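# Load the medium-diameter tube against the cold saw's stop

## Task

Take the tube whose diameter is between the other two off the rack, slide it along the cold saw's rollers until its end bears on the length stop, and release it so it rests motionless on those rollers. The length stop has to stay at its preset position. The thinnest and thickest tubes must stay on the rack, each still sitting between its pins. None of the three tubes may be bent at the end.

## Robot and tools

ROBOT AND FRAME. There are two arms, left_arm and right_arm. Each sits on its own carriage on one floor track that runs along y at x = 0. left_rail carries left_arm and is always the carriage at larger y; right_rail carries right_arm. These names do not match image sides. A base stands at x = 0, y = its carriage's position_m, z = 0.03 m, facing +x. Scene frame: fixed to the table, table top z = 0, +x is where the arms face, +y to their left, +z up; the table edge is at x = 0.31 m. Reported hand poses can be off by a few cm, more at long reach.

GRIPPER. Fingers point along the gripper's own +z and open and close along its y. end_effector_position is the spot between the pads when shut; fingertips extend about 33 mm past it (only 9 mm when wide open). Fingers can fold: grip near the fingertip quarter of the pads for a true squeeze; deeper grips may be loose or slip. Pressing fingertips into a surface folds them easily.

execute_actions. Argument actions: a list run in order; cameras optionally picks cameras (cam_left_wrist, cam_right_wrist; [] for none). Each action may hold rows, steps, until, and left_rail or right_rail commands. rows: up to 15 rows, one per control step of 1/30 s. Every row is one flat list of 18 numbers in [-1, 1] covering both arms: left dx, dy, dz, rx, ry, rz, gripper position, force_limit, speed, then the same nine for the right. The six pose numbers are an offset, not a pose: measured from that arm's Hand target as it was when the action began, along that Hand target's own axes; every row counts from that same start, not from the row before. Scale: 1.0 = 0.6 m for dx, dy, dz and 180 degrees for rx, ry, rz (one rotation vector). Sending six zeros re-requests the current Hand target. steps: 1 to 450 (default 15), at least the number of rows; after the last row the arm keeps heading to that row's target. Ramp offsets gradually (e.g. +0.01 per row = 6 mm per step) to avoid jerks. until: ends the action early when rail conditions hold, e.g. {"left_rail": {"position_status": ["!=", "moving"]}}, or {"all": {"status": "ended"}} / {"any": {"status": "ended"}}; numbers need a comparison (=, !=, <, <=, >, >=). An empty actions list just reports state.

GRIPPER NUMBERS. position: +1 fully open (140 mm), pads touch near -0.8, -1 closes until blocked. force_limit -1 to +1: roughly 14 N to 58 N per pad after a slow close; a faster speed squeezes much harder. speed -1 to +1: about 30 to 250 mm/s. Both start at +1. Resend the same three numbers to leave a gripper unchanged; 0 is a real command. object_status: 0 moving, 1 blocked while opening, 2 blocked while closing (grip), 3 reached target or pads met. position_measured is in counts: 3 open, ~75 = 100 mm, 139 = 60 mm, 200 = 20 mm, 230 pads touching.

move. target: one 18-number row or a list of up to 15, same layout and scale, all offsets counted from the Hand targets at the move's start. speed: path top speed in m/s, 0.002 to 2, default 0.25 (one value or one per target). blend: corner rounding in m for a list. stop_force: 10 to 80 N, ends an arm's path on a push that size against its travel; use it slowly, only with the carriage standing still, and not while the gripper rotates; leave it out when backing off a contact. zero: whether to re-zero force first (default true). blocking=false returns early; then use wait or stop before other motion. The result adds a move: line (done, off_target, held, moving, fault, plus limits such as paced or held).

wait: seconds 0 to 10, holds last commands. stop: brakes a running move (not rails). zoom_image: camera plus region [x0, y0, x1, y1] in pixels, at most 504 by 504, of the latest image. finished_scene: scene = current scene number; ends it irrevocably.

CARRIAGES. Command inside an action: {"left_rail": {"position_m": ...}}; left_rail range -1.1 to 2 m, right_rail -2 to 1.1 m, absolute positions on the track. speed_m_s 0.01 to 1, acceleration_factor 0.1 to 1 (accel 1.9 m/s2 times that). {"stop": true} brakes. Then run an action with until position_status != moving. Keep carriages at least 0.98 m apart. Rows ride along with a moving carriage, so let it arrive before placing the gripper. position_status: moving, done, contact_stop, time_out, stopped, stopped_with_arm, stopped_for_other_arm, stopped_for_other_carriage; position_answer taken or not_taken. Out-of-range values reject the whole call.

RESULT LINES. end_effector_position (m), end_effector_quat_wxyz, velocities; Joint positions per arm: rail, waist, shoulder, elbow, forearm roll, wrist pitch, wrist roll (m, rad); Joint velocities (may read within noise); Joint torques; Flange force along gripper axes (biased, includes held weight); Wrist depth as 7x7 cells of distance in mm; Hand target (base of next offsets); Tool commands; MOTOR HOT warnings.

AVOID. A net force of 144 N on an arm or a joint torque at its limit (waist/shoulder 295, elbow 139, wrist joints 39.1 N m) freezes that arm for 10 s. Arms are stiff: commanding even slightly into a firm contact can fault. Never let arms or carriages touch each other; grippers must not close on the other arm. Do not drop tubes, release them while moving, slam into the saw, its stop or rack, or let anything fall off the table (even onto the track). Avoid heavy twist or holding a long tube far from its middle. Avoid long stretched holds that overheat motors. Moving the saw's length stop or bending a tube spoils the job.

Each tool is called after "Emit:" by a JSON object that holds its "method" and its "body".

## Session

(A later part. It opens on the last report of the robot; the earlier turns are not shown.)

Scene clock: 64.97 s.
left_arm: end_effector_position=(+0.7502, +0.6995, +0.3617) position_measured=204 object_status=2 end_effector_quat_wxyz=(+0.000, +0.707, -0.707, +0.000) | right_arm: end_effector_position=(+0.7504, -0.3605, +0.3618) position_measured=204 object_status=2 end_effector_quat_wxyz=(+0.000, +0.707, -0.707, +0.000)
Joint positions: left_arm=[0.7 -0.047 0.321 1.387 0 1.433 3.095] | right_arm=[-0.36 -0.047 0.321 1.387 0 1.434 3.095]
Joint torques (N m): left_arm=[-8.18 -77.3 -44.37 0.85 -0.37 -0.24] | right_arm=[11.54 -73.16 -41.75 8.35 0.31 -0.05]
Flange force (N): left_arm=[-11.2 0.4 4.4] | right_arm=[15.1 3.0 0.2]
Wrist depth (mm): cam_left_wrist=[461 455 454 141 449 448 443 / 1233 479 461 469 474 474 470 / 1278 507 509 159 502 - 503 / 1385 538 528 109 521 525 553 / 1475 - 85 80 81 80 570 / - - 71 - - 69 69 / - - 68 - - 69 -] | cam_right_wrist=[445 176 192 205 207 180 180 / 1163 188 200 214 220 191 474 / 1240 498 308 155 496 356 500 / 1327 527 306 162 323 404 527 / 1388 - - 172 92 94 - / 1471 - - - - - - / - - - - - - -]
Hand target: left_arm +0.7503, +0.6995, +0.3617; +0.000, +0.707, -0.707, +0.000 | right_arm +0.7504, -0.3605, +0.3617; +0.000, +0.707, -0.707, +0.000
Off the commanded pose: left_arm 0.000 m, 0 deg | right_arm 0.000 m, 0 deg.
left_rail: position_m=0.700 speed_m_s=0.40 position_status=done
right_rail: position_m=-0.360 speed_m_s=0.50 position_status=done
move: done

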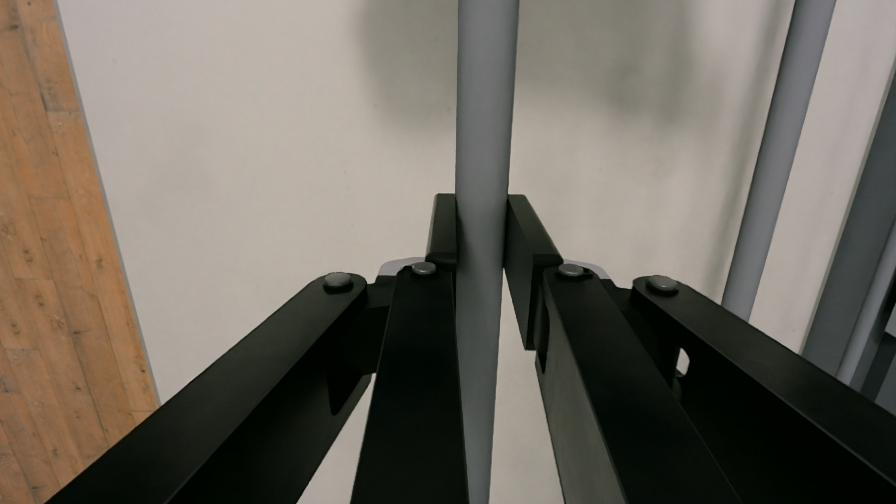

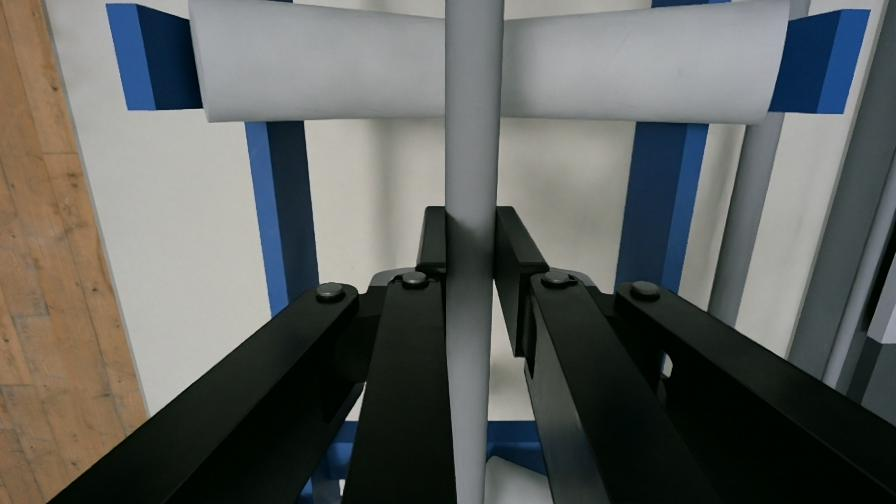

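Emit:
{"method": "execute_actions", "body": {"actions": [{"left_rail":{"position_m":0.77,"speed_m_s":0.08,"acceleration_factor":0.1},"right_rail":{"position_m":-0.29,"speed_m_s":0.08,"acceleration_factor":0.1},"steps":120,"until":{"all":{"status":"ended"}}}], "cameras": []}}

Emit:
{"method": "move", "body": {"target": [[0,0.0257,0,0,0,0,-1,0,-1,0,0.0257,0,0,0,0,-1,0,-1],[0,0.0257,0.098,0,0,0,-1,0,-1,0,0.0257,0.098,0,0,0,-1,0,-1]], "blend": [0.004,0], "speed": 0.06}}

Scene clock: 73.13 s.
left_arm: end_effector_position=(+0.7503, +0.7695, +0.3616) position_measured=204 object_status=2 end_effector_quat_wxyz=(+0.000, +0.707, -0.707, +0.000) | right_arm: end_effector_position=(+0.7504, -0.2905, +0.3617) position_measured=204 object_status=2 end_effector_quat_wxyz=(+0.000, +0.707, -0.707, +0.000)
Joint positions: left_arm=[0.77 -0.047 0.321 1.387 0 1.433 3.095] | right_arm=[-0.29 -0.047 0.321 1.387 0 1.434 3.095]
Joint torques (N m): left_arm=[-8.06 -78.18 -43.9 1.09 -0.47 -0.24] | right_arm=[11.41 -72.58 -41.57 8.3 0.29 -0.01]
Flange force (N): left_arm=[-11.1 -2.0 3.2] | right_arm=[15.1 3.9 -0.3]
Wrist depth (mm): cam_left_wrist=[1164 453 451 140 450 449 449 / 1209 481 478 149 472 472 474 / 1278 508 506 493 501 486 503 / 1433 538 534 115 520 531 538 / 1502 566 85 80 81 91 565 / 1599 - 71 - - 69 68 / - - 68 - - 69 -] | cam_right_wrist=[440 - 382 - 446 293 - / 1168 478 270 147 479 - 475 / 1221 - 306 155 501 293 508 / 1299 - 276 162 516 292 - / 1420 - - 172 92 95 544 / 1436 - - - - - - / - - - - - - -]
Hand target: left_arm +0.7503, +0.7695, +0.3617; +0.000, +0.707, -0.707, +0.000 | right_arm +0.7504, -0.2905, +0.3617; +0.000, +0.707, -0.707, +0.000
Tool commands: left_gripper/position=-1.0 left_gripper/force_limit=+0.0 left_gripper/speed=-1.0 right_gripper/position=-1.0 right_gripper/force_limit=+0.0 right_gripper/speed=-1.0
Off the commanded pose: left_arm 0.000 m, 0 deg | right_arm 0.000 m, 0 deg.
left_rail: position_m=0.770 speed_m_s=0.08 position_status=done
right_rail: position_m=-0.290 speed_m_s=0.08 position_status=done
No camera images: "cameras" was empty.

Scene clock: 74.67 s.
left_arm: end_effector_position=(+0.7348, +0.7695, +0.3029) position_measured=204 object_status=2 end_effector_quat_wxyz=(+0.000, +0.707, -0.707, +0.000) | right_arm: end_effector_position=(+0.7350, -0.2905, +0.3030) position_measured=204 object_status=2 end_effector_quat_wxyz=(+0.000, +0.707, -0.707, +0.000)
Joint positions: left_arm=[0.77 -0.048 0.315 1.503 0 1.324 3.094] | right_arm=[-0.29 -0.048 0.315 1.502 0 1.324 3.094]
Joint torques (N m): left_arm=[-7.97 -76.7 -43.46 1.03 -0.52 -0.13] | right_arm=[10.27 -71.16 -40.82 8.13 0.28 -0.16]
Flange force (N): left_arm=[-11.1 -0.8 3.8] | right_arm=[13.9 3.4 -0.2]
Wrist depth (mm): cam_left_wrist=[402 399 398 141 397 393 393 / 425 421 423 149 417 417 419 / 449 446 446 433 440 440 433 / 488 473 465 132 456 468 469 / 511 501 85 80 81 80 500 / - - 71 - - 69 69 / - - 68 - - 69 -] | cam_right_wrist=[396 198 398 141 397 204 294 / - 198 413 415 417 204 413 / 452 215 - 163 - 204 451 / 452 233 - 163 471 238 459 / 1480 475 - 172 90 94 - / - - - - - - - / - - - - - - -]
Hand target: left_arm +0.7348, +0.7695, +0.3029; +0.000, +0.707, -0.707, +0.000 | right_arm +0.7350, -0.2905, +0.3029; +0.000, +0.707, -0.707, +0.000
Off the commanded pose: left_arm 0.000 m, 0 deg | right_arm 0.000 m, 0 deg.
left_rail: position_m=0.770 speed_m_s=0.08 position_status=done
right_rail: position_m=-0.290 speed_m_s=0.08 position_status=done
move: done

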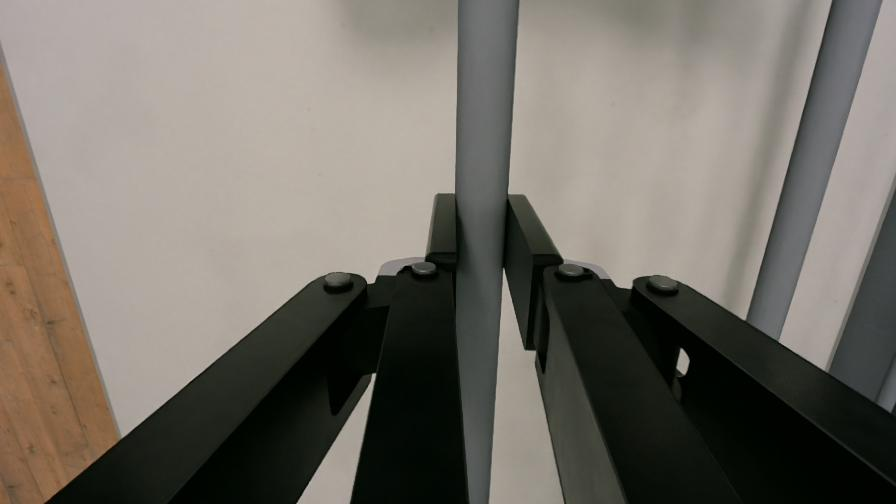

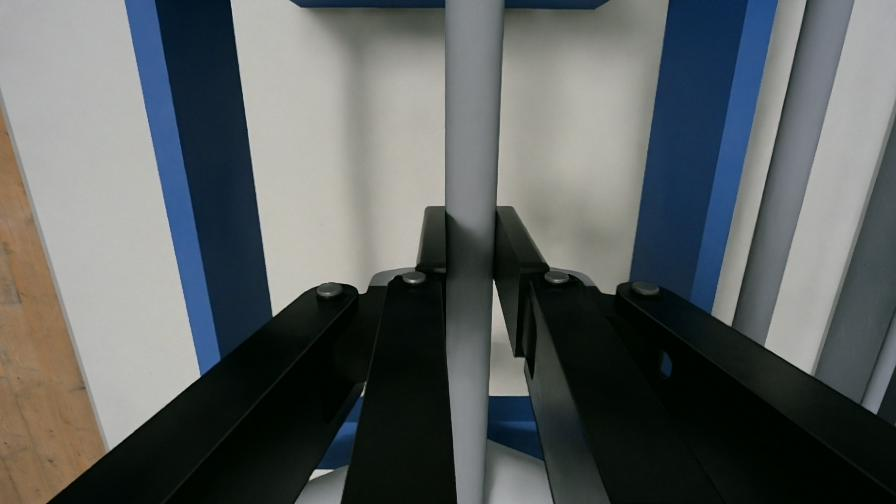

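Symmetric. Step down, individually checking force.

Emit:
{"method": "move", "body": {"target": [0,0,0.01,0,0,0,-1,0,-1,0,0,0.01,0,0,0,-1,0,-1], "speed": 0.03, "cameras": []}}

Emit:
{"method": "move", "body": {"target": [0,0,0.006,0,0,0,-1,0,-1,0,0,0.006,0,0,0,-1,0,-1], "speed": 0.03, "cameras": []}}

Scene clock: 77.40 s.
left_arm: end_effector_position=(+0.7348, +0.7695, +0.2969) position_measured=204 object_status=2 end_effector_quat_wxyz=(+0.000, +0.707, -0.707, +0.000) | right_arm: end_effector_position=(+0.7350, -0.2905, +0.2970) position_measured=204 object_status=2 end_effector_quat_wxyz=(+0.000, +0.707, -0.707, +0.000)
Joint positions: left_arm=[0.77 -0.048 0.317 1.511 0 1.314 3.094] | right_arm=[-0.29 -0.048 0.317 1.51 0 1.314 3.094]
Joint torques (N m): left_arm=[-8.24 -76.48 -43.35 1 -0.44 -0.23] | right_arm=[11.14 -71.39 -40.43 8.11 0.31 -0.13]
Flange force (N): left_arm=[-11.5 -0.4 4.1] | right_arm=[14.8 3.3 -0.7]
Wrist depth (mm): cam_left_wrist=[395 392 394 139 390 388 390 / 419 417 414 144 412 412 414 / 443 438 440 153 436 435 430 / 470 469 458 109 455 461 459 / 508 492 85 80 81 80 493 / - - 71 - - 69 68 / - - 68 - - 69 -] | cam_right_wrist=[- 185 390 140 391 204 277 / - 198 - 420 - 204 405 / - 214 440 156 442 205 314 / 454 233 452 163 454 219 464 / 481 470 - 172 92 94 - / 1372 - - - - - - / - - - - - - -]
Hand target: left_arm +0.7348, +0.7695, +0.2969; +0.000, +0.707, -0.707, +0.000 | right_arm +0.7350, -0.2905, +0.2969; +0.000, +0.707, -0.707, +0.000
Off the commanded pose: left_arm 0.000 m, 0 deg | right_arm 0.000 m, 0 deg.
left_rail: position_m=0.770 speed_m_s=0.08 position_status=done
right_rail: position_m=-0.290 speed_m_s=0.08 position_status=done
move: done
No camera images: "cameras" was empty.

Scene clock: 78.10 s.
left_arm: end_effector_position=(+0.7348, +0.7695, +0.2933) position_measured=204 object_status=2 end_effector_quat_wxyz=(+0.000, +0.707, -0.707, +0.000) | right_arm: end_effector_position=(+0.7350, -0.2905, +0.2934) position_measured=204 object_status=2 end_effector_quat_wxyz=(+0.000, +0.707, -0.707, +0.000)
Joint positions: left_arm=[0.77 -0.048 0.319 1.515 0 1.308 3.094] | right_arm=[-0.29 -0.048 0.319 1.515 0 1.308 3.094]
Joint torques (N m): left_arm=[-8.12 -76.54 -42.99 1 -0.46 -0.22] | right_arm=[11.45 -71.66 -40.21 8.11 0.29 -0.04]
Flange force (N): left_arm=[-11.3 -1.3 4.1] | right_arm=[15.5 2.2 -0.4]
Wrist depth (mm): cam_left_wrist=[388 392 389 141 388 384 383 / 413 412 413 402 407 408 - / 436 439 435 155 433 430 425 / 469 463 461 114 447 456 464 / 505 489 85 80 81 80 493 / 1493 - 71 - - 69 68 / - - 68 - - 69 -] | cam_right_wrist=[- 184 397 - 391 179 281 / 398 198 - 409 415 190 294 / 422 215 - 154 426 205 304 / 450 233 454 161 437 259 - / 477 - - - 92 95 - / - - - - - - - / - - - - - - -]
Hand target: left_arm +0.7348, +0.7695, +0.2933; +0.000, +0.707, -0.707, +0.000 | right_arm +0.7350, -0.2905, +0.2933; +0.000, +0.707, -0.707, +0.000
Off the commanded pose: left_arm 0.000 m, 0 deg | right_arm 0.000 m, 0 deg.
left_rail: position_m=0.770 speed_m_s=0.08 position_status=done
right_rail: position_m=-0.290 speed_m_s=0.08 position_status=done
move: done
No camera images: "cameras" was empty.

Emit:
{"method": "move", "body": {"target": [0,0,0.003,0,0,0,-1,0,-1,0,0,0.003,0,0,0,-1,0,-1], "speed": 0.03, "cameras": []}}

Emit:
{"method": "move", "body": {"target": [0,0,0.0025,0,0,0,-1,0,-1,0,0,0.0025,0,0,0,-1,0,-1], "speed": 0.03, "cameras": []}}

Scene clock: 80.83 s.
left_arm: end_effector_position=(+0.7348, +0.7695, +0.2915) position_measured=204 object_status=2 end_effector_quat_wxyz=(+0.000, +0.707, -0.707, +0.000) | right_arm: end_effector_position=(+0.7350, -0.2905, +0.2915) position_measured=204 object_status=2 end_effector_quat_wxyz=(+0.000, +0.707, -0.707, +0.000)
Joint positions: left_arm=[0.77 -0.048 0.32 1.518 0 1.304 3.094] | right_arm=[-0.29 -0.048 0.32 1.517 0 1.305 3.094]
Joint torques (N m): left_arm=[-8.13 -76.23 -42.96 1.01 -0.49 -0.23] | right_arm=[10.87 -71.4 -40.44 8.08 0.31 -0.05]
Flange force (N): left_arm=[-11.4 -0.4 3.1] | right_arm=[14.7 3.3 -0.6]
Wrist depth (mm): cam_left_wrist=[390 390 387 141 385 382 377 / 410 410 408 400 407 407 297 / 451 433 433 155 429 427 434 / 470 460 459 115 445 458 450 / 506 - 85 85 81 80 488 / - - 71 - - 69 69 / - - 68 - - 69 -] | cam_right_wrist=[382 198 385 - - 190 273 / 402 198 394 147 399 205 289 / 419 199 - 154 431 205 - / 450 215 - 163 431 221 - / 486 206 - 172 91 95 - / 1388 - - - - - - / - - - - - - -]
Hand target: left_arm +0.7348, +0.7695, +0.2915; +0.000, +0.707, -0.707, +0.000 | right_arm +0.7350, -0.2905, +0.2915; +0.000, +0.707, -0.707, +0.000
Off the commanded pose: left_arm 0.000 m, 0 deg | right_arm 0.000 m, 0 deg.
left_rail: position_m=0.770 speed_m_s=0.08 position_status=done
right_rail: position_m=-0.290 speed_m_s=0.08 position_status=done
move: done
No camera images: "cameras" was empty.

Scene clock: 81.53 s.
left_arm: end_effector_position=(+0.7348, +0.7695, +0.2900) position_measured=204 object_status=2 end_effector_quat_wxyz=(+0.000, +0.707, -0.707, +0.000) | right_arm: end_effector_position=(+0.7350, -0.2905, +0.2901) position_measured=204 object_status=2 end_effector_quat_wxyz=(+0.000, +0.707, -0.707, +0.000)
Joint positions: left_arm=[0.77 -0.048 0.32 1.52 0 1.302 3.094] | right_arm=[-0.29 -0.048 0.32 1.519 0 1.302 3.094]
Joint torques (N m): left_arm=[-7.71 -77.09 -43.63 1.04 -0.45 -0.27] | right_arm=[11.11 -69.76 -39.05 8.03 0.41 -0.04]
Flange force (N): left_arm=[-10.9 0.0 4.7] | right_arm=[15.1 3.4 -2.8]
Wrist depth (mm): cam_left_wrist=[390 388 388 141 380 384 382 / 413 408 410 398 404 404 397 / 434 433 431 420 426 428 - / 461 462 451 115 444 455 458 / 507 483 85 90 81 80 487 / - - 71 184 - 69 69 / - - 68 - - 69 -] | cam_right_wrist=[378 184 389 137 383 204 270 / 399 199 401 150 398 191 285 / 423 198 431 154 - 205 427 / - 215 448 163 458 205 453 / 499 214 - 171 92 95 - / 1380 - - - - - - / - - - - - - -]
Hand target: left_arm +0.7348, +0.7695, +0.2900; +0.000, +0.707, -0.707, +0.000 | right_arm +0.7350, -0.2905, +0.2900; +0.000, +0.707, -0.707, +0.000
Off the commanded pose: left_arm 0.000 m, 0 deg | right_arm 0.000 m, 0 deg.
left_rail: position_m=0.770 speed_m_s=0.08 position_status=done
right_rail: position_m=-0.290 speed_m_s=0.08 position_status=done
move: done
No camera images: "cameras" was empty.

Emit:
{"method": "execute_actions", "body": {"actions": [{"rows":[[0,0,0.001,0,0,0,-1,0,-1,0,0,0.001,0,0,0,-1,0,-1]],"steps":20},{"rows":[[0,0,0,0,0,0,-1,0,-1,0,0,0,0,0,0,-0.34,0,-1]],"steps":45},{"rows":[[0,0,0,0,0,0,-0.34,0,-1,0,0,0,0,0,0,-0.34,0,-1]],"steps":45}]}}

Scene clock: 87.50 s.
left_arm: end_effector_position=(+0.7348, +0.7695, +0.2893) position_measured=172 object_status=3 end_effector_quat_wxyz=(+0.000, +0.707, -0.707, +0.000) | right_arm: end_effector_position=(+0.7350, -0.2905, +0.2894) position_measured=172 object_status=3 end_effector_quat_wxyz=(+0.000, +0.707, -0.707, +0.000)
Joint positions: left_arm=[0.77 -0.048 0.32 1.52 0 1.301 3.094] | right_arm=[-0.29 -0.048 0.321 1.52 0 1.301 3.094]
Joint torques (N m): left_arm=[-2.01 -72.54 -39.72 4.24 -0.26 -0.21] | right_arm=[4.2 -67.36 -37.57 5.02 0.15 0.02]
Flange force (N): left_arm=[-3.1 -0.6 -2.1] | right_arm=[5.6 3.2 -5.9]
Flange force at the end of the 1st action (N): left_arm=[-11.8 -0.2 5.1] | right_arm=[15.1 3.6 -3.4]
Flange force at the end of the 2nd action (N): left_arm=[-1.7 -1.1 5.9] | right_arm=[4.6 3.5 -6.7]
Wrist depth (mm): cam_left_wrist=[387 388 387 145 384 381 380 / 410 407 407 153 406 402 401 / 433 439 429 163 427 425 423 / 462 459 451 109 133 454 459 / 1369 90 85 179 92 91 474 / - - 68 196 - 74 70 / - - - 552 - - -] | cam_right_wrist=[380 198 382 387 - 203 269 / 404 198 399 396 - - - / - 199 425 157 425 206 438 / 445 215 435 145 146 220 317 / 477 - - 176 - - 481 / - - - 288 - - - / - - - 206 - - -]
Hand target: left_arm +0.7348, +0.7695, +0.2894; +0.000, +0.707, -0.707, +0.000 | right_arm +0.7350, -0.2905, +0.2894; +0.000, +0.707, -0.707, +0.000
Off the commanded pose: left_arm 0.000 m, 0 deg | right_arm 0.000 m, 0 deg.
left_rail: position_m=0.770 speed_m_s=0.08 position_status=done
right_rail: position_m=-0.290 speed_m_s=0.08 position_status=done

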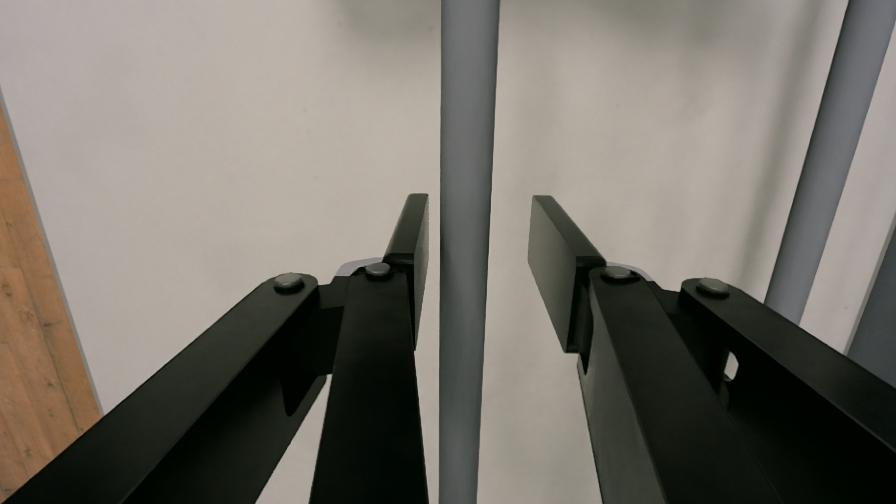

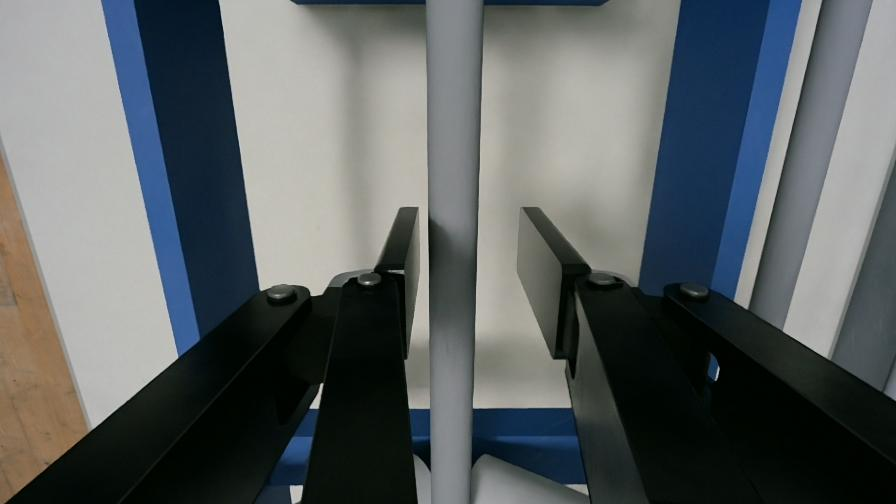

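Emit:
{"method": "move", "body": {"target": [[0,0,-0.12,0,0,0,-0.34,0,-1,0,0,-0.2,0,0,0,-0.34,0,-1],[0,-0.0092,-0.15,0,0,0,-0.34,0,-1,0,0.1,-0.5,0,0,-0.15,-0.34,0,-1],[0,-0.0092,-0.15,0,0,0,-0.34,0,-1,0,0.525,-0.994,0,0,-0.5,-0.34,0,-1]], "blend": [0.03,0.04,0], "cameras": []}}

Emit:
{"method": "execute_actions", "body": {"actions": [{"left_rail":{"position_m":1.38,"speed_m_s":0.3,"acceleration_factor":0.3},"right_rail":{"position_m":-0.6,"speed_m_s":0.3,"acceleration_factor":0.3},"steps":120,"until":{"all":{"status":"ended"}}}], "cameras": []}}

Emit:
{"method": "move", "body": {"target": [0,0,0.148,0,0,0,-0.34,0,-1,0,0,0,0,0.2,0,-0.34,0,-1], "speed": 0.2, "cameras": ["cam_left_wrist"]}}

Emit:
{"method": "execute_actions", "body": {"actions": [{"right_rail":{"position_m":-1.4},"steps":180,"until":{"all":{"status":"ended"}}}], "cameras": ["cam_right_wrist","cam_left_wrist"]}}

Scene clock: 96.93 s.
left_arm: end_effector_position=(+0.7404, +0.7695, +0.3793) position_measured=172 object_status=3 end_effector_quat_wxyz=(+0.000, +0.707, -0.707, +0.000) | right_arm: end_effector_position=(+0.4200, -0.2905, +0.8858) position_measured=172 object_status=3 end_effector_quat_wxyz=(+0.000, +1.000, +0.000, +0.000)
Joint positions: left_arm=[0.77 -0.047 0.301 1.382 0 1.458 3.094] | right_arm=[-0.29 -0.084 0.076 0.651 0 2.415 1.487]
Joint torques (N m): left_arm=[-1.59 -72.07 -41.14 4.32 -0.3 -0.24] | right_arm=[4.02 -31.27 -25.14 3.72 0.03 -0.01]
Flange force (N): left_arm=[-2.5 -1.0 -1.6] | right_arm=[-3.4 9.5 -4.9]
Wrist depth (mm): cam_left_wrist=[478 472 474 227 466 466 462 / 500 494 492 488 495 485 493 / 1291 521 524 523 516 518 516 / 1377 559 545 263 126 546 556 / - - 85 585 92 91 574 / - - 68 629 - 74 70 / - - - 677 - - -] | cam_right_wrist=[904 708 922 - 747 736 - / - - - - - 1005 1001 / 993 929 - 1026 - - - / 1057 - - 1030 146 - 1227 / 1120 - - 851 - - 1203 / - - - 2105 - - - / - - - - - - -]
Hand target: left_arm +0.7404, +0.7695, +0.3794; +0.000, +0.707, -0.707, +0.000 | right_arm +0.4200, -0.2905, +0.8858; +0.000, +1.000, +0.000, +0.000
Off the commanded pose: left_arm 0.000 m, 0 deg | right_arm 0.000 m, 0 deg.
left_rail: position_m=0.770 speed_m_s=0.08 position_status=done
right_rail: position_m=-0.290 speed_m_s=0.08 position_status=done
move: done
No camera images: "cameras" was empty.

Scene clock: 99.73 s.
left_arm: end_effector_position=(+0.7404, +1.3795, +0.3794) position_measured=172 object_status=3 end_effector_quat_wxyz=(+0.000, +0.707, -0.707, +0.000) | right_arm: end_effector_position=(+0.4200, -0.6005, +0.8858) position_measured=172 object_status=3 end_effector_quat_wxyz=(+0.000, +1.000, +0.000, +0.000)
Joint positions: left_arm=[1.38 -0.047 0.301 1.382 0 1.458 3.094] | right_arm=[-0.6 -0.083 0.076 0.651 0 2.415 1.487]
Joint torques (N m): left_arm=[-1.65 -72.35 -41.04 4.37 -0.26 -0.24] | right_arm=[4.23 -31.63 -25.13 3.71 0.09 0.06]
Flange force (N): left_arm=[-2.6 -1.5 -1.7] | right_arm=[-3.0 10.1 -5.3]
Wrist depth (mm): cam_left_wrist=[478 476 469 463 464 463 456 / 500 497 489 490 494 485 489 / 1298 530 517 510 521 411 493 / 1400 552 548 270 152 530 533 / 1502 - 85 575 92 86 551 / - - 68 620 - 74 70 / - - - 652 - - -] | cam_right_wrist=[- - 692 - - 678 895 / - - 958 - - - - / - - - - - 1001 - / - - 1100 1035 131 - - / - - - 866 113 - - / - - - 2200 - - - / - - - 2282 - - -]
Hand target: left_arm +0.7404, +1.3794, +0.3794; +0.000, +0.707, -0.707, +0.000 | right_arm +0.4200, -0.6005, +0.8858; +0.000, +1.000, +0.000, +0.000
Tool commands: left_gripper/position=-0.34 left_gripper/force_limit=+0.0 left_gripper/speed=-1.0 right_gripper/position=-0.34 right_gripper/force_limit=+0.0 right_gripper/speed=-1.0
Off the commanded pose: left_arm 0.000 m, 0 deg | right_arm 0.000 m, 0 deg.
left_rail: position_m=1.380 speed_m_s=0.30 position_status=done
right_rail: position_m=-0.600 speed_m_s=0.30 position_status=done
No camera images: "cameras" was empty.

Scene clock: 101.70 s.
left_arm: end_effector_position=(+0.7404, +1.3795, +0.2906) position_measured=172 object_status=3 end_effector_quat_wxyz=(+0.000, +0.707, -0.707, +0.000) | right_arm: end_effector_position=(+0.4200, -0.6005, +0.8858) position_measured=172 object_status=3 end_effector_quat_wxyz=(+0.000, +0.951, +0.000, +0.309)
Joint positions: left_arm=[1.38 -0.047 0.329 1.507 0 1.306 3.094] | right_arm=[-0.6 -0.157 -0.306 1.127 0.093 1.698 1.456]
Joint torques (N m): left_arm=[-1.68 -73.92 -39.82 4.23 -0.29 -0.22] | right_arm=[4.11 2.19 -29.13 4.17 -1.52 0.06]
Flange force (N): left_arm=[-2.6 -1.9 -1.5] | right_arm=[0.1 16.6 -6.7]
Wrist depth (mm): cam_left_wrist=[390 388 391 147 384 385 377 / 410 410 410 155 406 405 397 / 435 433 433 164 427 423 390 / 467 462 447 168 152 454 307 / 1369 90 85 178 92 91 336 / - - 68 - - 74 - / - - - 216 - - -] | cam_right_wrist=[2161 2200 2282 2220 2282 2220 2371 / 891 1240 1209 1227 1191 1197 - / 863 839 922 845 1005 950 882 / 811 831 - 131 - 954 848 / - - - 1062 - - - / - - - - - - - / - - - 904 - - -]
Hand target: left_arm +0.7404, +1.3795, +0.2906; +0.000, +0.707, -0.707, +0.000 | right_arm +0.4200, -0.6005, +0.8858; +0.000, +0.951, +0.000, +0.309
Off the commanded pose: left_arm 0.000 m, 0 deg | right_arm 0.000 m, 0 deg.
left_rail: position_m=1.380 speed_m_s=0.30 position_status=done
right_rail: position_m=-0.600 speed_m_s=0.30 position_status=done
move: done
Images, in order (width x height): cam_left_wrist 896x504.

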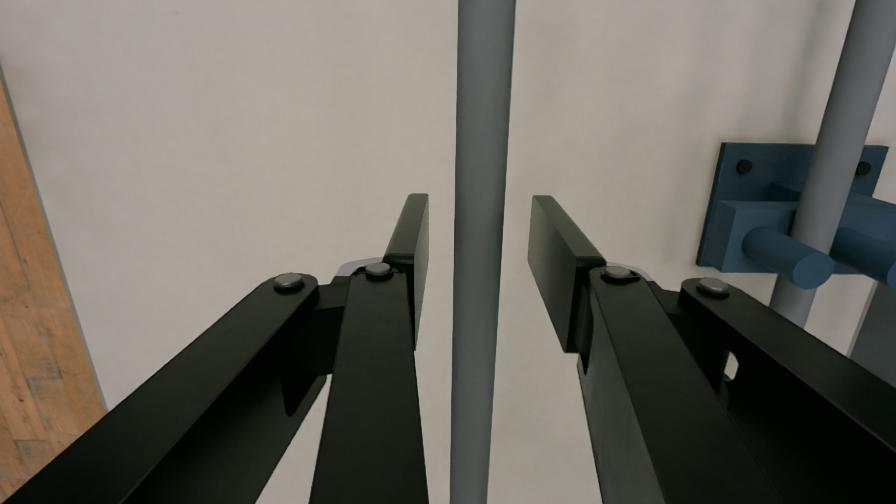

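Scene clock: 105.13 s.
left_arm: end_effector_position=(+0.7404, +1.3795, +0.2906) position_measured=172 object_status=3 end_effector_quat_wxyz=(+0.000, +0.707, -0.707, +0.000) | right_arm: end_effector_position=(+0.4200, -1.4005, +0.8858) position_measured=172 object_status=3 end_effector_quat_wxyz=(+0.000, +0.951, +0.000, +0.309)
Joint positions: left_arm=[1.38 -0.047 0.329 1.507 0 1.306 3.094] | right_arm=[-1.4 -0.157 -0.306 1.127 0.093 1.698 1.456]
Joint torques (N m): left_arm=[-2.24 -73.83 -39.86 4.26 -0.28 -0.22] | right_arm=[4.04 1.85 -29.2 4.23 -1.53 0]
Flange force (N): left_arm=[-3.4 -1.3 -1.5] | right_arm=[0.2 15.7 -7.1]
Wrist depth (mm): cam_left_wrist=[381 388 387 147 390 385 377 / 413 410 410 155 406 402 393 / 436 435 435 162 430 424 378 / 462 460 453 167 152 443 306 / 1362 90 85 113 92 91 336 / - - 68 200 - 74 70 / - - - - - - -] | cam_right_wrist=[2282 2282 2180 2220 - 580 343 / 885 1215 888 989 - 529 364 / 947 1035 950 854 845 854 845 / 863 1081 828 144 167 854 1146 / - - - 973 113 - - / - - - 1035 - - - / - - - 908 - - -]
Hand target: left_arm +0.7404, +1.3795, +0.2906; +0.000, +0.707, -0.707, +0.000 | right_arm +0.4200, -1.4005, +0.8858; +0.000, +0.951, +0.000, +0.309
Tool commands: left_gripper/position=-0.34 left_gripper/force_limit=+0.0 left_gripper/speed=-1.0 right_gripper/position=-0.34 right_gripper/force_limit=+0.0 right_gripper/speed=-1.0
Off the commanded pose: left_arm 0.000 m, 0 deg | right_arm 0.000 m, 0 deg.
left_rail: position_m=1.380 speed_m_s=0.30 position_status=done
right_rail: position_m=-1.400 speed_m_s=0.30 position_status=done

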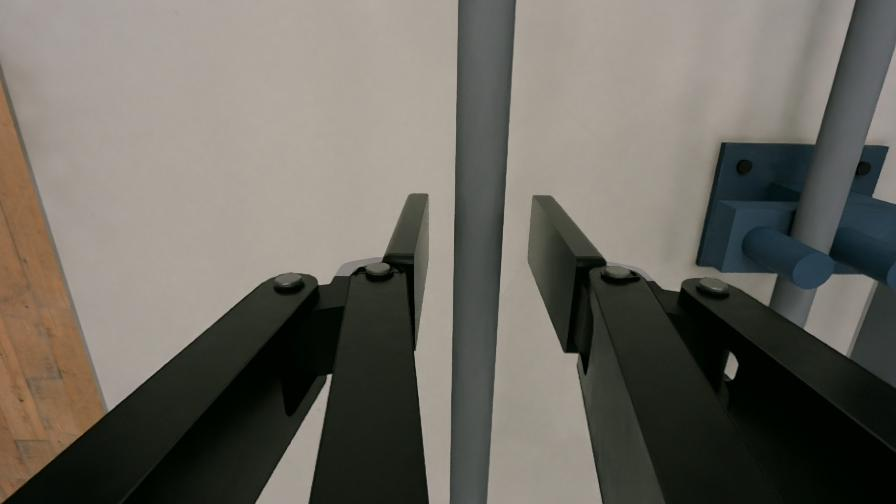

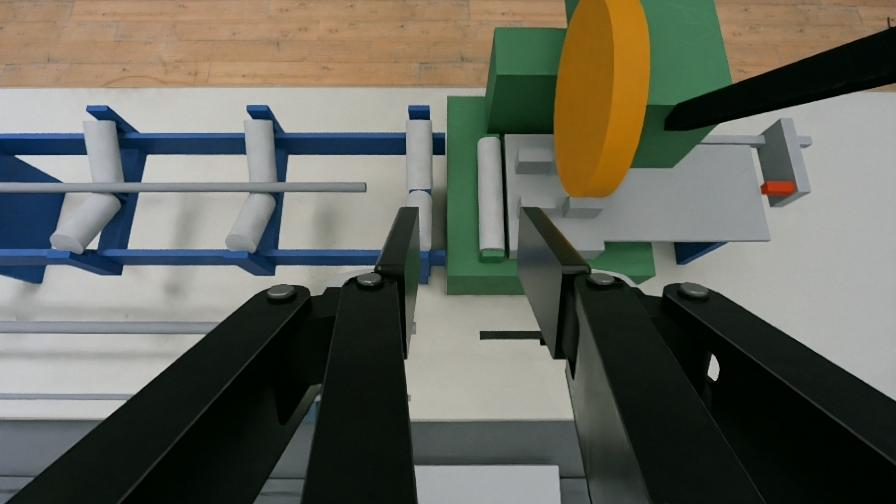

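Emit:
{"method": "execute_actions", "body": {"actions": [{"rows":[[0,0,0.004,0,0,0,-0.34,0,-1,0,0,0,0,0,0,-0.34,0,-1]],"steps":15},{"rows":[[0,0,0,0,0,0,-1,0,-1,0,0,0,0,0,0,-0.34,0,-1]],"steps":60},{"left_rail":{"position_m":1.1,"speed_m_s":0.12,"acceleration_factor":0.1},"steps":150,"until":{"left_rail":{"position_status":["!=","moving"]}}}], "cameras": ["cam_right_wrist"]}}

Emit:
{"method": "zoom_image", "body": {"camera": "cam_right_wrist", "region": [400, 80, 620, 260]}}

Scene clock: 115.13 s.
left_arm: end_effector_position=(+0.7404, +1.0995, +0.2882) position_measured=205 object_status=2 end_effector_quat_wxyz=(+0.000, +0.707, -0.707, +0.000) | right_arm: end_effector_position=(+0.4200, -1.4005, +0.8858) position_measured=172 object_status=3 end_effector_quat_wxyz=(+0.000, +0.951, +0.000, +0.309)
Joint positions: left_arm=[1.1 -0.047 0.33 1.51 0 1.302 3.094] | right_arm=[-1.4 -0.157 -0.306 1.127 0.093 1.698 1.456]
Joint torques (N m): left_arm=[-1.64 -71.41 -37.69 4.21 -0.24 -0.28] | right_arm=[3.81 1.94 -29.08 4.22 -1.54 0.01]
Flange force (N): left_arm=[-2.6 -2.2 -5.2] | right_arm=[0.6 14.7 -6.8]
Flange force at the end of the 1st action (N): left_arm=[-2.7 -0.2 -1.3] | right_arm=[0.8 16.6 -6.9]
Flange force at the end of the 2nd action (N): left_arm=[-2.2 -1.0 -1.9] | right_arm=[0.2 15.9 -6.9]
Wrist depth (mm): cam_left_wrist=[387 386 385 143 382 381 - / 409 410 407 153 406 402 392 / 433 430 430 163 426 427 417 / 466 459 451 166 441 451 439 / 494 481 85 91 81 91 473 / 1502 - 71 - - 69 69 / - - 68 - - 69 -] | cam_right_wrist=[2348 2018 2052 2240 - - 345 / 863 915 872 961 514 511 872 / 882 981 932 860 822 863 1136 / 814 1026 836 132 167 831 1191 / - - - 997 113 - 1039 / - - - 1035 - - - / - - - 898 - - -]
Hand target: left_arm +0.7404, +1.0995, +0.2882; +0.000, +0.707, -0.707, +0.000 | right_arm +0.4200, -1.4005, +0.8858; +0.000, +0.951, +0.000, +0.309
Off the commanded pose: left_arm 0.000 m, 0 deg | right_arm 0.000 m, 0 deg.
left_rail: position_m=1.100 speed_m_s=0.12 position_status=done
right_rail: position_m=-1.400 speed_m_s=0.30 position_status=done
Images, in order (width x height): cam_right_wrist 896x504.

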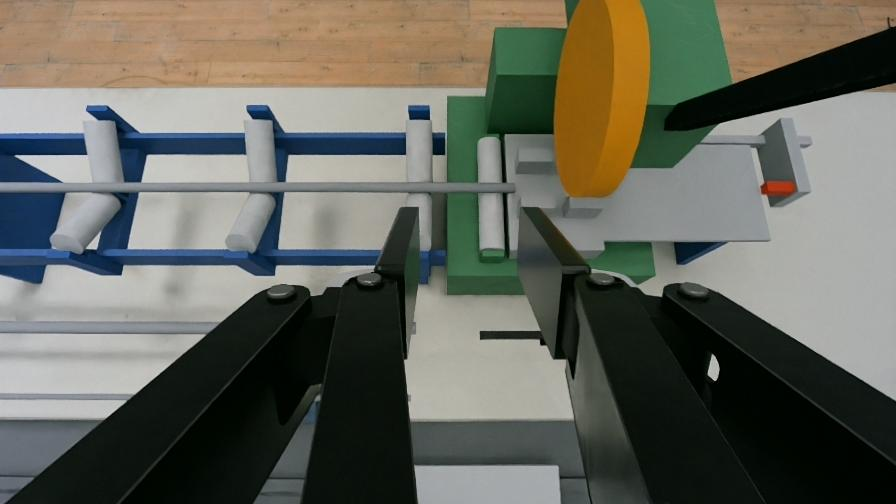

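Scaled by 2.291 from the camera's 896x504 image, which has a finer 1280x720 frame.

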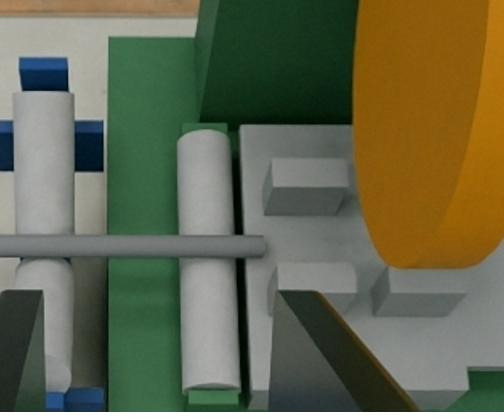

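Emit:
{"method": "execute_actions", "body": {"actions": [{"left_rail":{"position_m":0.96,"speed_m_s":0.07,"acceleration_factor":0.1},"steps":150,"until":{"left_rail":{"position_status":["!=","moving"]}}},{"rows":[[0,0,-0.002,0,0,0,-1,0,-1,0,0,0,0,0,0,-0.34,0,-1],[0,0,-0.003,0,0,0,-1,0,-1,0,0,0,0,0,0,-0.34,0,-1]],"steps":15}], "cameras": ["cam_right_wrist"]}}

Emit:
{"method": "execute_actions", "body": {"actions": [{"left_rail":{"position_m":0.83,"speed_m_s":0.07,"acceleration_factor":0.1},"steps":150,"until":{"left_rail":{"position_status":["!=","moving"]}}},{"rows":[[0,0,-0.002,0,0,0,-1,0,-1,0,0,0,0,0,0,-0.34,0,-1],[0,0,-0.0035,0,0,0,-1,0,-1,0,0,0,0,0,0,-0.34,0,-1]],"steps":15}], "cameras": ["cam_right_wrist"]}}

Scene clock: 122.67 s.
left_arm: end_effector_position=(+0.7404, +0.9595, +0.2899) position_measured=205 object_status=2 end_effector_quat_wxyz=(+0.000, +0.707, -0.707, +0.000) | right_arm: end_effector_position=(+0.4200, -1.4005, +0.8858) position_measured=172 object_status=3 end_effector_quat_wxyz=(+0.000, +0.951, +0.000, +0.309)
Joint positions: left_arm=[0.96 -0.047 0.329 1.508 0 1.305 3.094] | right_arm=[-1.4 -0.157 -0.306 1.127 0.093 1.698 1.456]
Joint torques (N m): left_arm=[-1.51 -70.98 -38.28 4 -0.38 -0.27] | right_arm=[4.12 1.83 -29.13 4.2 -1.48 0.05]
Flange force (N): left_arm=[-2.4 -0.4 -5.0] | right_arm=[0.7 16.2 -7.2]
Flange force at the end of the 1st action (N): left_arm=[-1.3 -0.5 -9.5] | right_arm=[0.7 14.2 -7.0]
Wrist depth (mm): cam_left_wrist=[388 388 388 146 384 382 378 / 412 410 406 153 405 404 395 / 434 432 433 163 429 426 421 / 467 459 452 166 443 460 447 / 1408 484 85 91 81 91 475 / - - 71 - - 69 69 / - - 68 - - 69 -] | cam_right_wrist=[2518 2261 2220 - 516 2282 2240 / 1197 1197 1215 - - 484 333 / 932 901 878 866 839 854 - / 819 1022 - 131 167 863 - / - - - - - - 1076 / - - - - - - - / - - - 901 - - -]
Hand target: left_arm +0.7404, +0.9595, +0.2900; +0.000, +0.707, -0.707, +0.000 | right_arm +0.4200, -1.4005, +0.8858; +0.000, +0.951, +0.000, +0.309
Off the commanded pose: left_arm 0.000 m, 0 deg | right_arm 0.000 m, 0 deg.
left_rail: position_m=0.960 speed_m_s=0.07 position_status=done
right_rail: position_m=-1.400 speed_m_s=0.30 position_status=done
Images, in order (width x height): cam_right_wrist 896x504.

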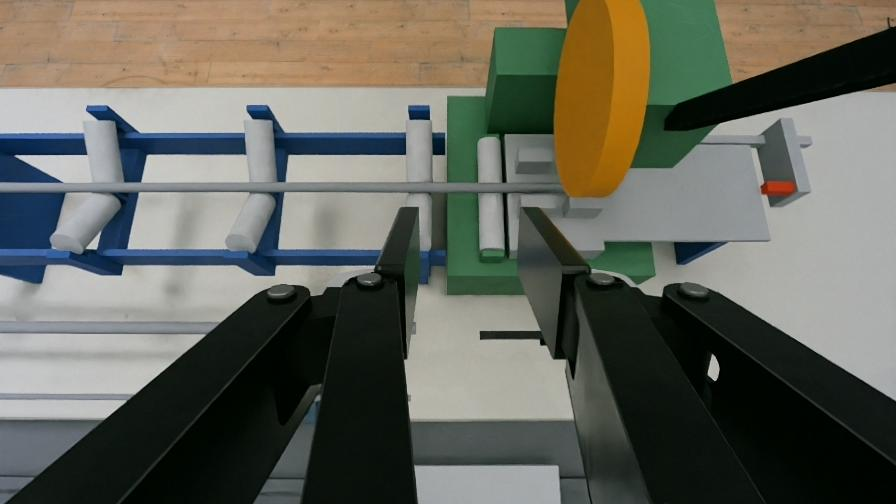

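Scene clock: 125.60 s.
left_arm: end_effector_position=(+0.7404, +0.8295, +0.2920) position_measured=205 object_status=2 end_effector_quat_wxyz=(+0.000, +0.707, -0.707, +0.000) | right_arm: end_effector_position=(+0.4200, -1.4005, +0.8858) position_measured=172 object_status=3 end_effector_quat_wxyz=(+0.000, +0.951, +0.000, +0.309)
Joint positions: left_arm=[0.83 -0.047 0.328 1.505 0 1.309 3.094] | right_arm=[-1.4 -0.157 -0.306 1.127 0.093 1.698 1.456]
Joint torques (N m): left_arm=[-1.46 -76.37 -41.62 4.22 -0.26 -0.25] | right_arm=[3.97 1.64 -29.22 4.2 -1.52 0.03]
Flange force (N): left_arm=[-2.4 -1.5 1.5] | right_arm=[0.6 15.5 -6.9]
Flange force at the end of the 1st action (N): left_arm=[-1.2 -0.5 -9.1] | right_arm=[0.5 14.3 -6.2]
Wrist depth (mm): cam_left_wrist=[392 390 388 146 385 384 383 / 413 410 411 153 406 405 405 / 436 434 436 163 430 429 434 / 472 465 454 166 448 456 444 / 510 486 85 91 81 91 496 / 1493 - 71 - - 69 68 / - - 68 - - 69 -] | cam_right_wrist=[- 2180 2200 2304 - - 347 / 901 851 1174 845 - 529 367 / 925 954 954 872 833 857 - / 825 1071 775 803 825 836 1053 / - - - - - - 1066 / - - - - - - - / - - - 922 - - -]
Hand target: left_arm +0.7404, +0.8295, +0.2921; +0.000, +0.707, -0.707, +0.000 | right_arm +0.4200, -1.4005, +0.8858; +0.000, +0.951, +0.000, +0.309
Off the commanded pose: left_arm 0.000 m, 0 deg | right_arm 0.000 m, 0 deg.
left_rail: position_m=0.830 speed_m_s=0.07 position_status=done
right_rail: position_m=-1.400 speed_m_s=0.30 position_status=done
Images, in order (width x height): cam_right_wrist 896x504.

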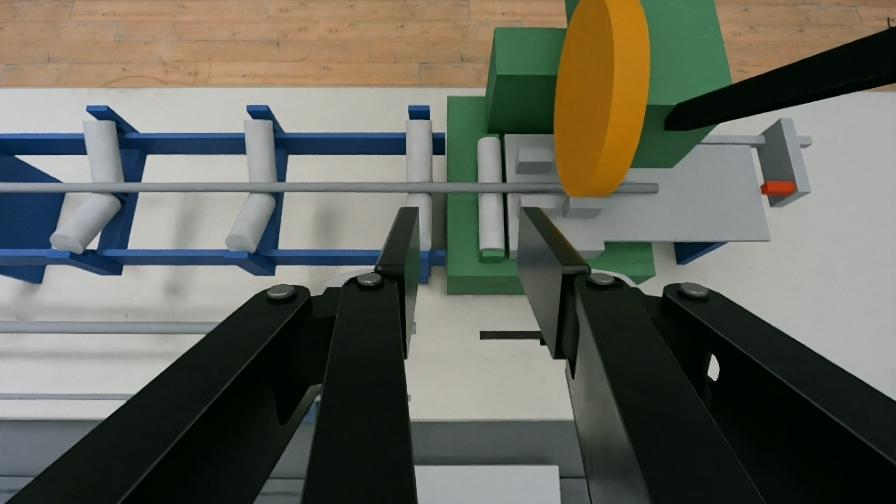

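Emit:
{"method": "execute_actions", "body": {"actions": [{"left_rail":{"position_m":0.67,"speed_m_s":0.07,"acceleration_factor":0.1},"right_rail":{"position_m":-1.75,"speed_m_s":0.15},"steps":180,"until":{"all":{"status":"ended"}}}], "cameras": ["cam_right_wrist","cam_left_wrist"]}}

Emit:
{"method": "zoom_image", "body": {"camera": "cam_right_wrist", "region": [500, 120, 640, 220]}}

Scene clock: 130.17 s.
left_arm: end_effector_position=(+0.7404, +0.6695, +0.2921) position_measured=205 object_status=2 end_effector_quat_wxyz=(+0.000, +0.707, -0.707, +0.000) | right_arm: end_effector_position=(+0.4200, -1.7505, +0.8858) position_measured=172 object_status=3 end_effector_quat_wxyz=(+0.000, +0.951, +0.000, +0.309)
Joint positions: left_arm=[0.67 -0.047 0.328 1.505 0 1.309 3.094] | right_arm=[-1.75 -0.157 -0.306 1.127 0.093 1.698 1.456]
Joint torques (N m): left_arm=[-2.54 -76.19 -41.77 3.84 -0.29 -0.24] | right_arm=[3.9 2.1 -29.35 4.15 -1.5 -0.02]
Flange force (N): left_arm=[-3.8 -1.3 1.8] | right_arm=[-0.9 14.9 -6.6]
Wrist depth (mm): cam_left_wrist=[390 389 388 146 387 384 383 / 412 415 409 401 405 407 406 / 436 432 436 421 432 431 433 / 464 466 457 166 446 455 449 / 510 486 85 91 81 92 491 / - - 71 - - 69 69 / - - 68 - - 69 -] | cam_right_wrist=[2220 2200 239 2394 2220 2282 2200 / 875 1185 911 969 958 - 2142 / 922 866 809 854 863 1125 2142 / 833 872 845 144 146 - 1732 / 997 - - - 113 - 1030 / - - - - - - - / - - - 898 - - -]
Hand target: left_arm +0.7404, +0.6695, +0.2921; +0.000, +0.707, -0.707, +0.000 | right_arm +0.4200, -1.7505, +0.8858; +0.000, +0.951, +0.000, +0.309
Tool commands: left_gripper/position=-1.0 left_gripper/force_limit=+0.0 left_gripper/speed=-1.0 right_gripper/position=-0.34 right_gripper/force_limit=+0.0 right_gripper/speed=-1.0
Off the commanded pose: left_arm 0.000 m, 0 deg | right_arm 0.000 m, 0 deg.
left_rail: position_m=0.670 speed_m_s=0.07 position_status=done
right_rail: position_m=-1.750 speed_m_s=0.15 position_status=done

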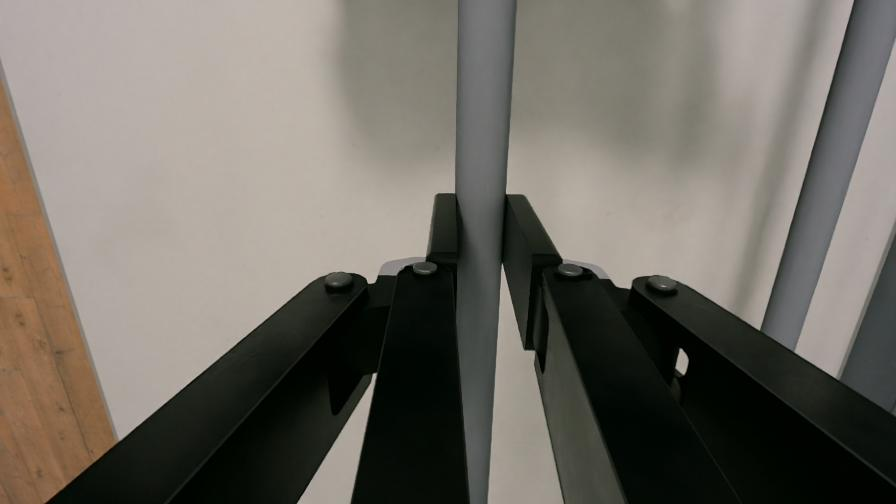

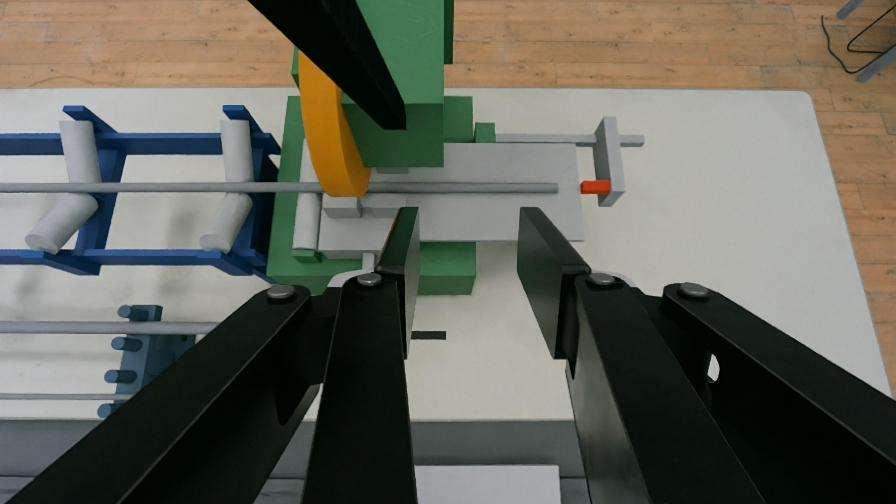

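Scaled by 3.600 from the camera's 896x504 image, which has a finer 1280x720 frame.

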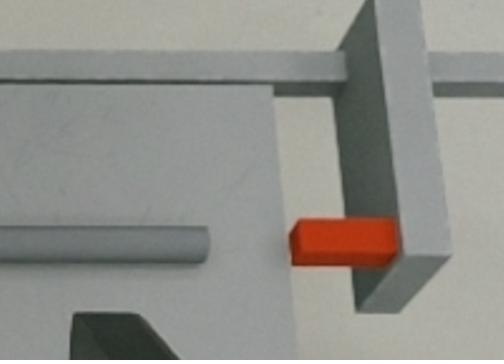

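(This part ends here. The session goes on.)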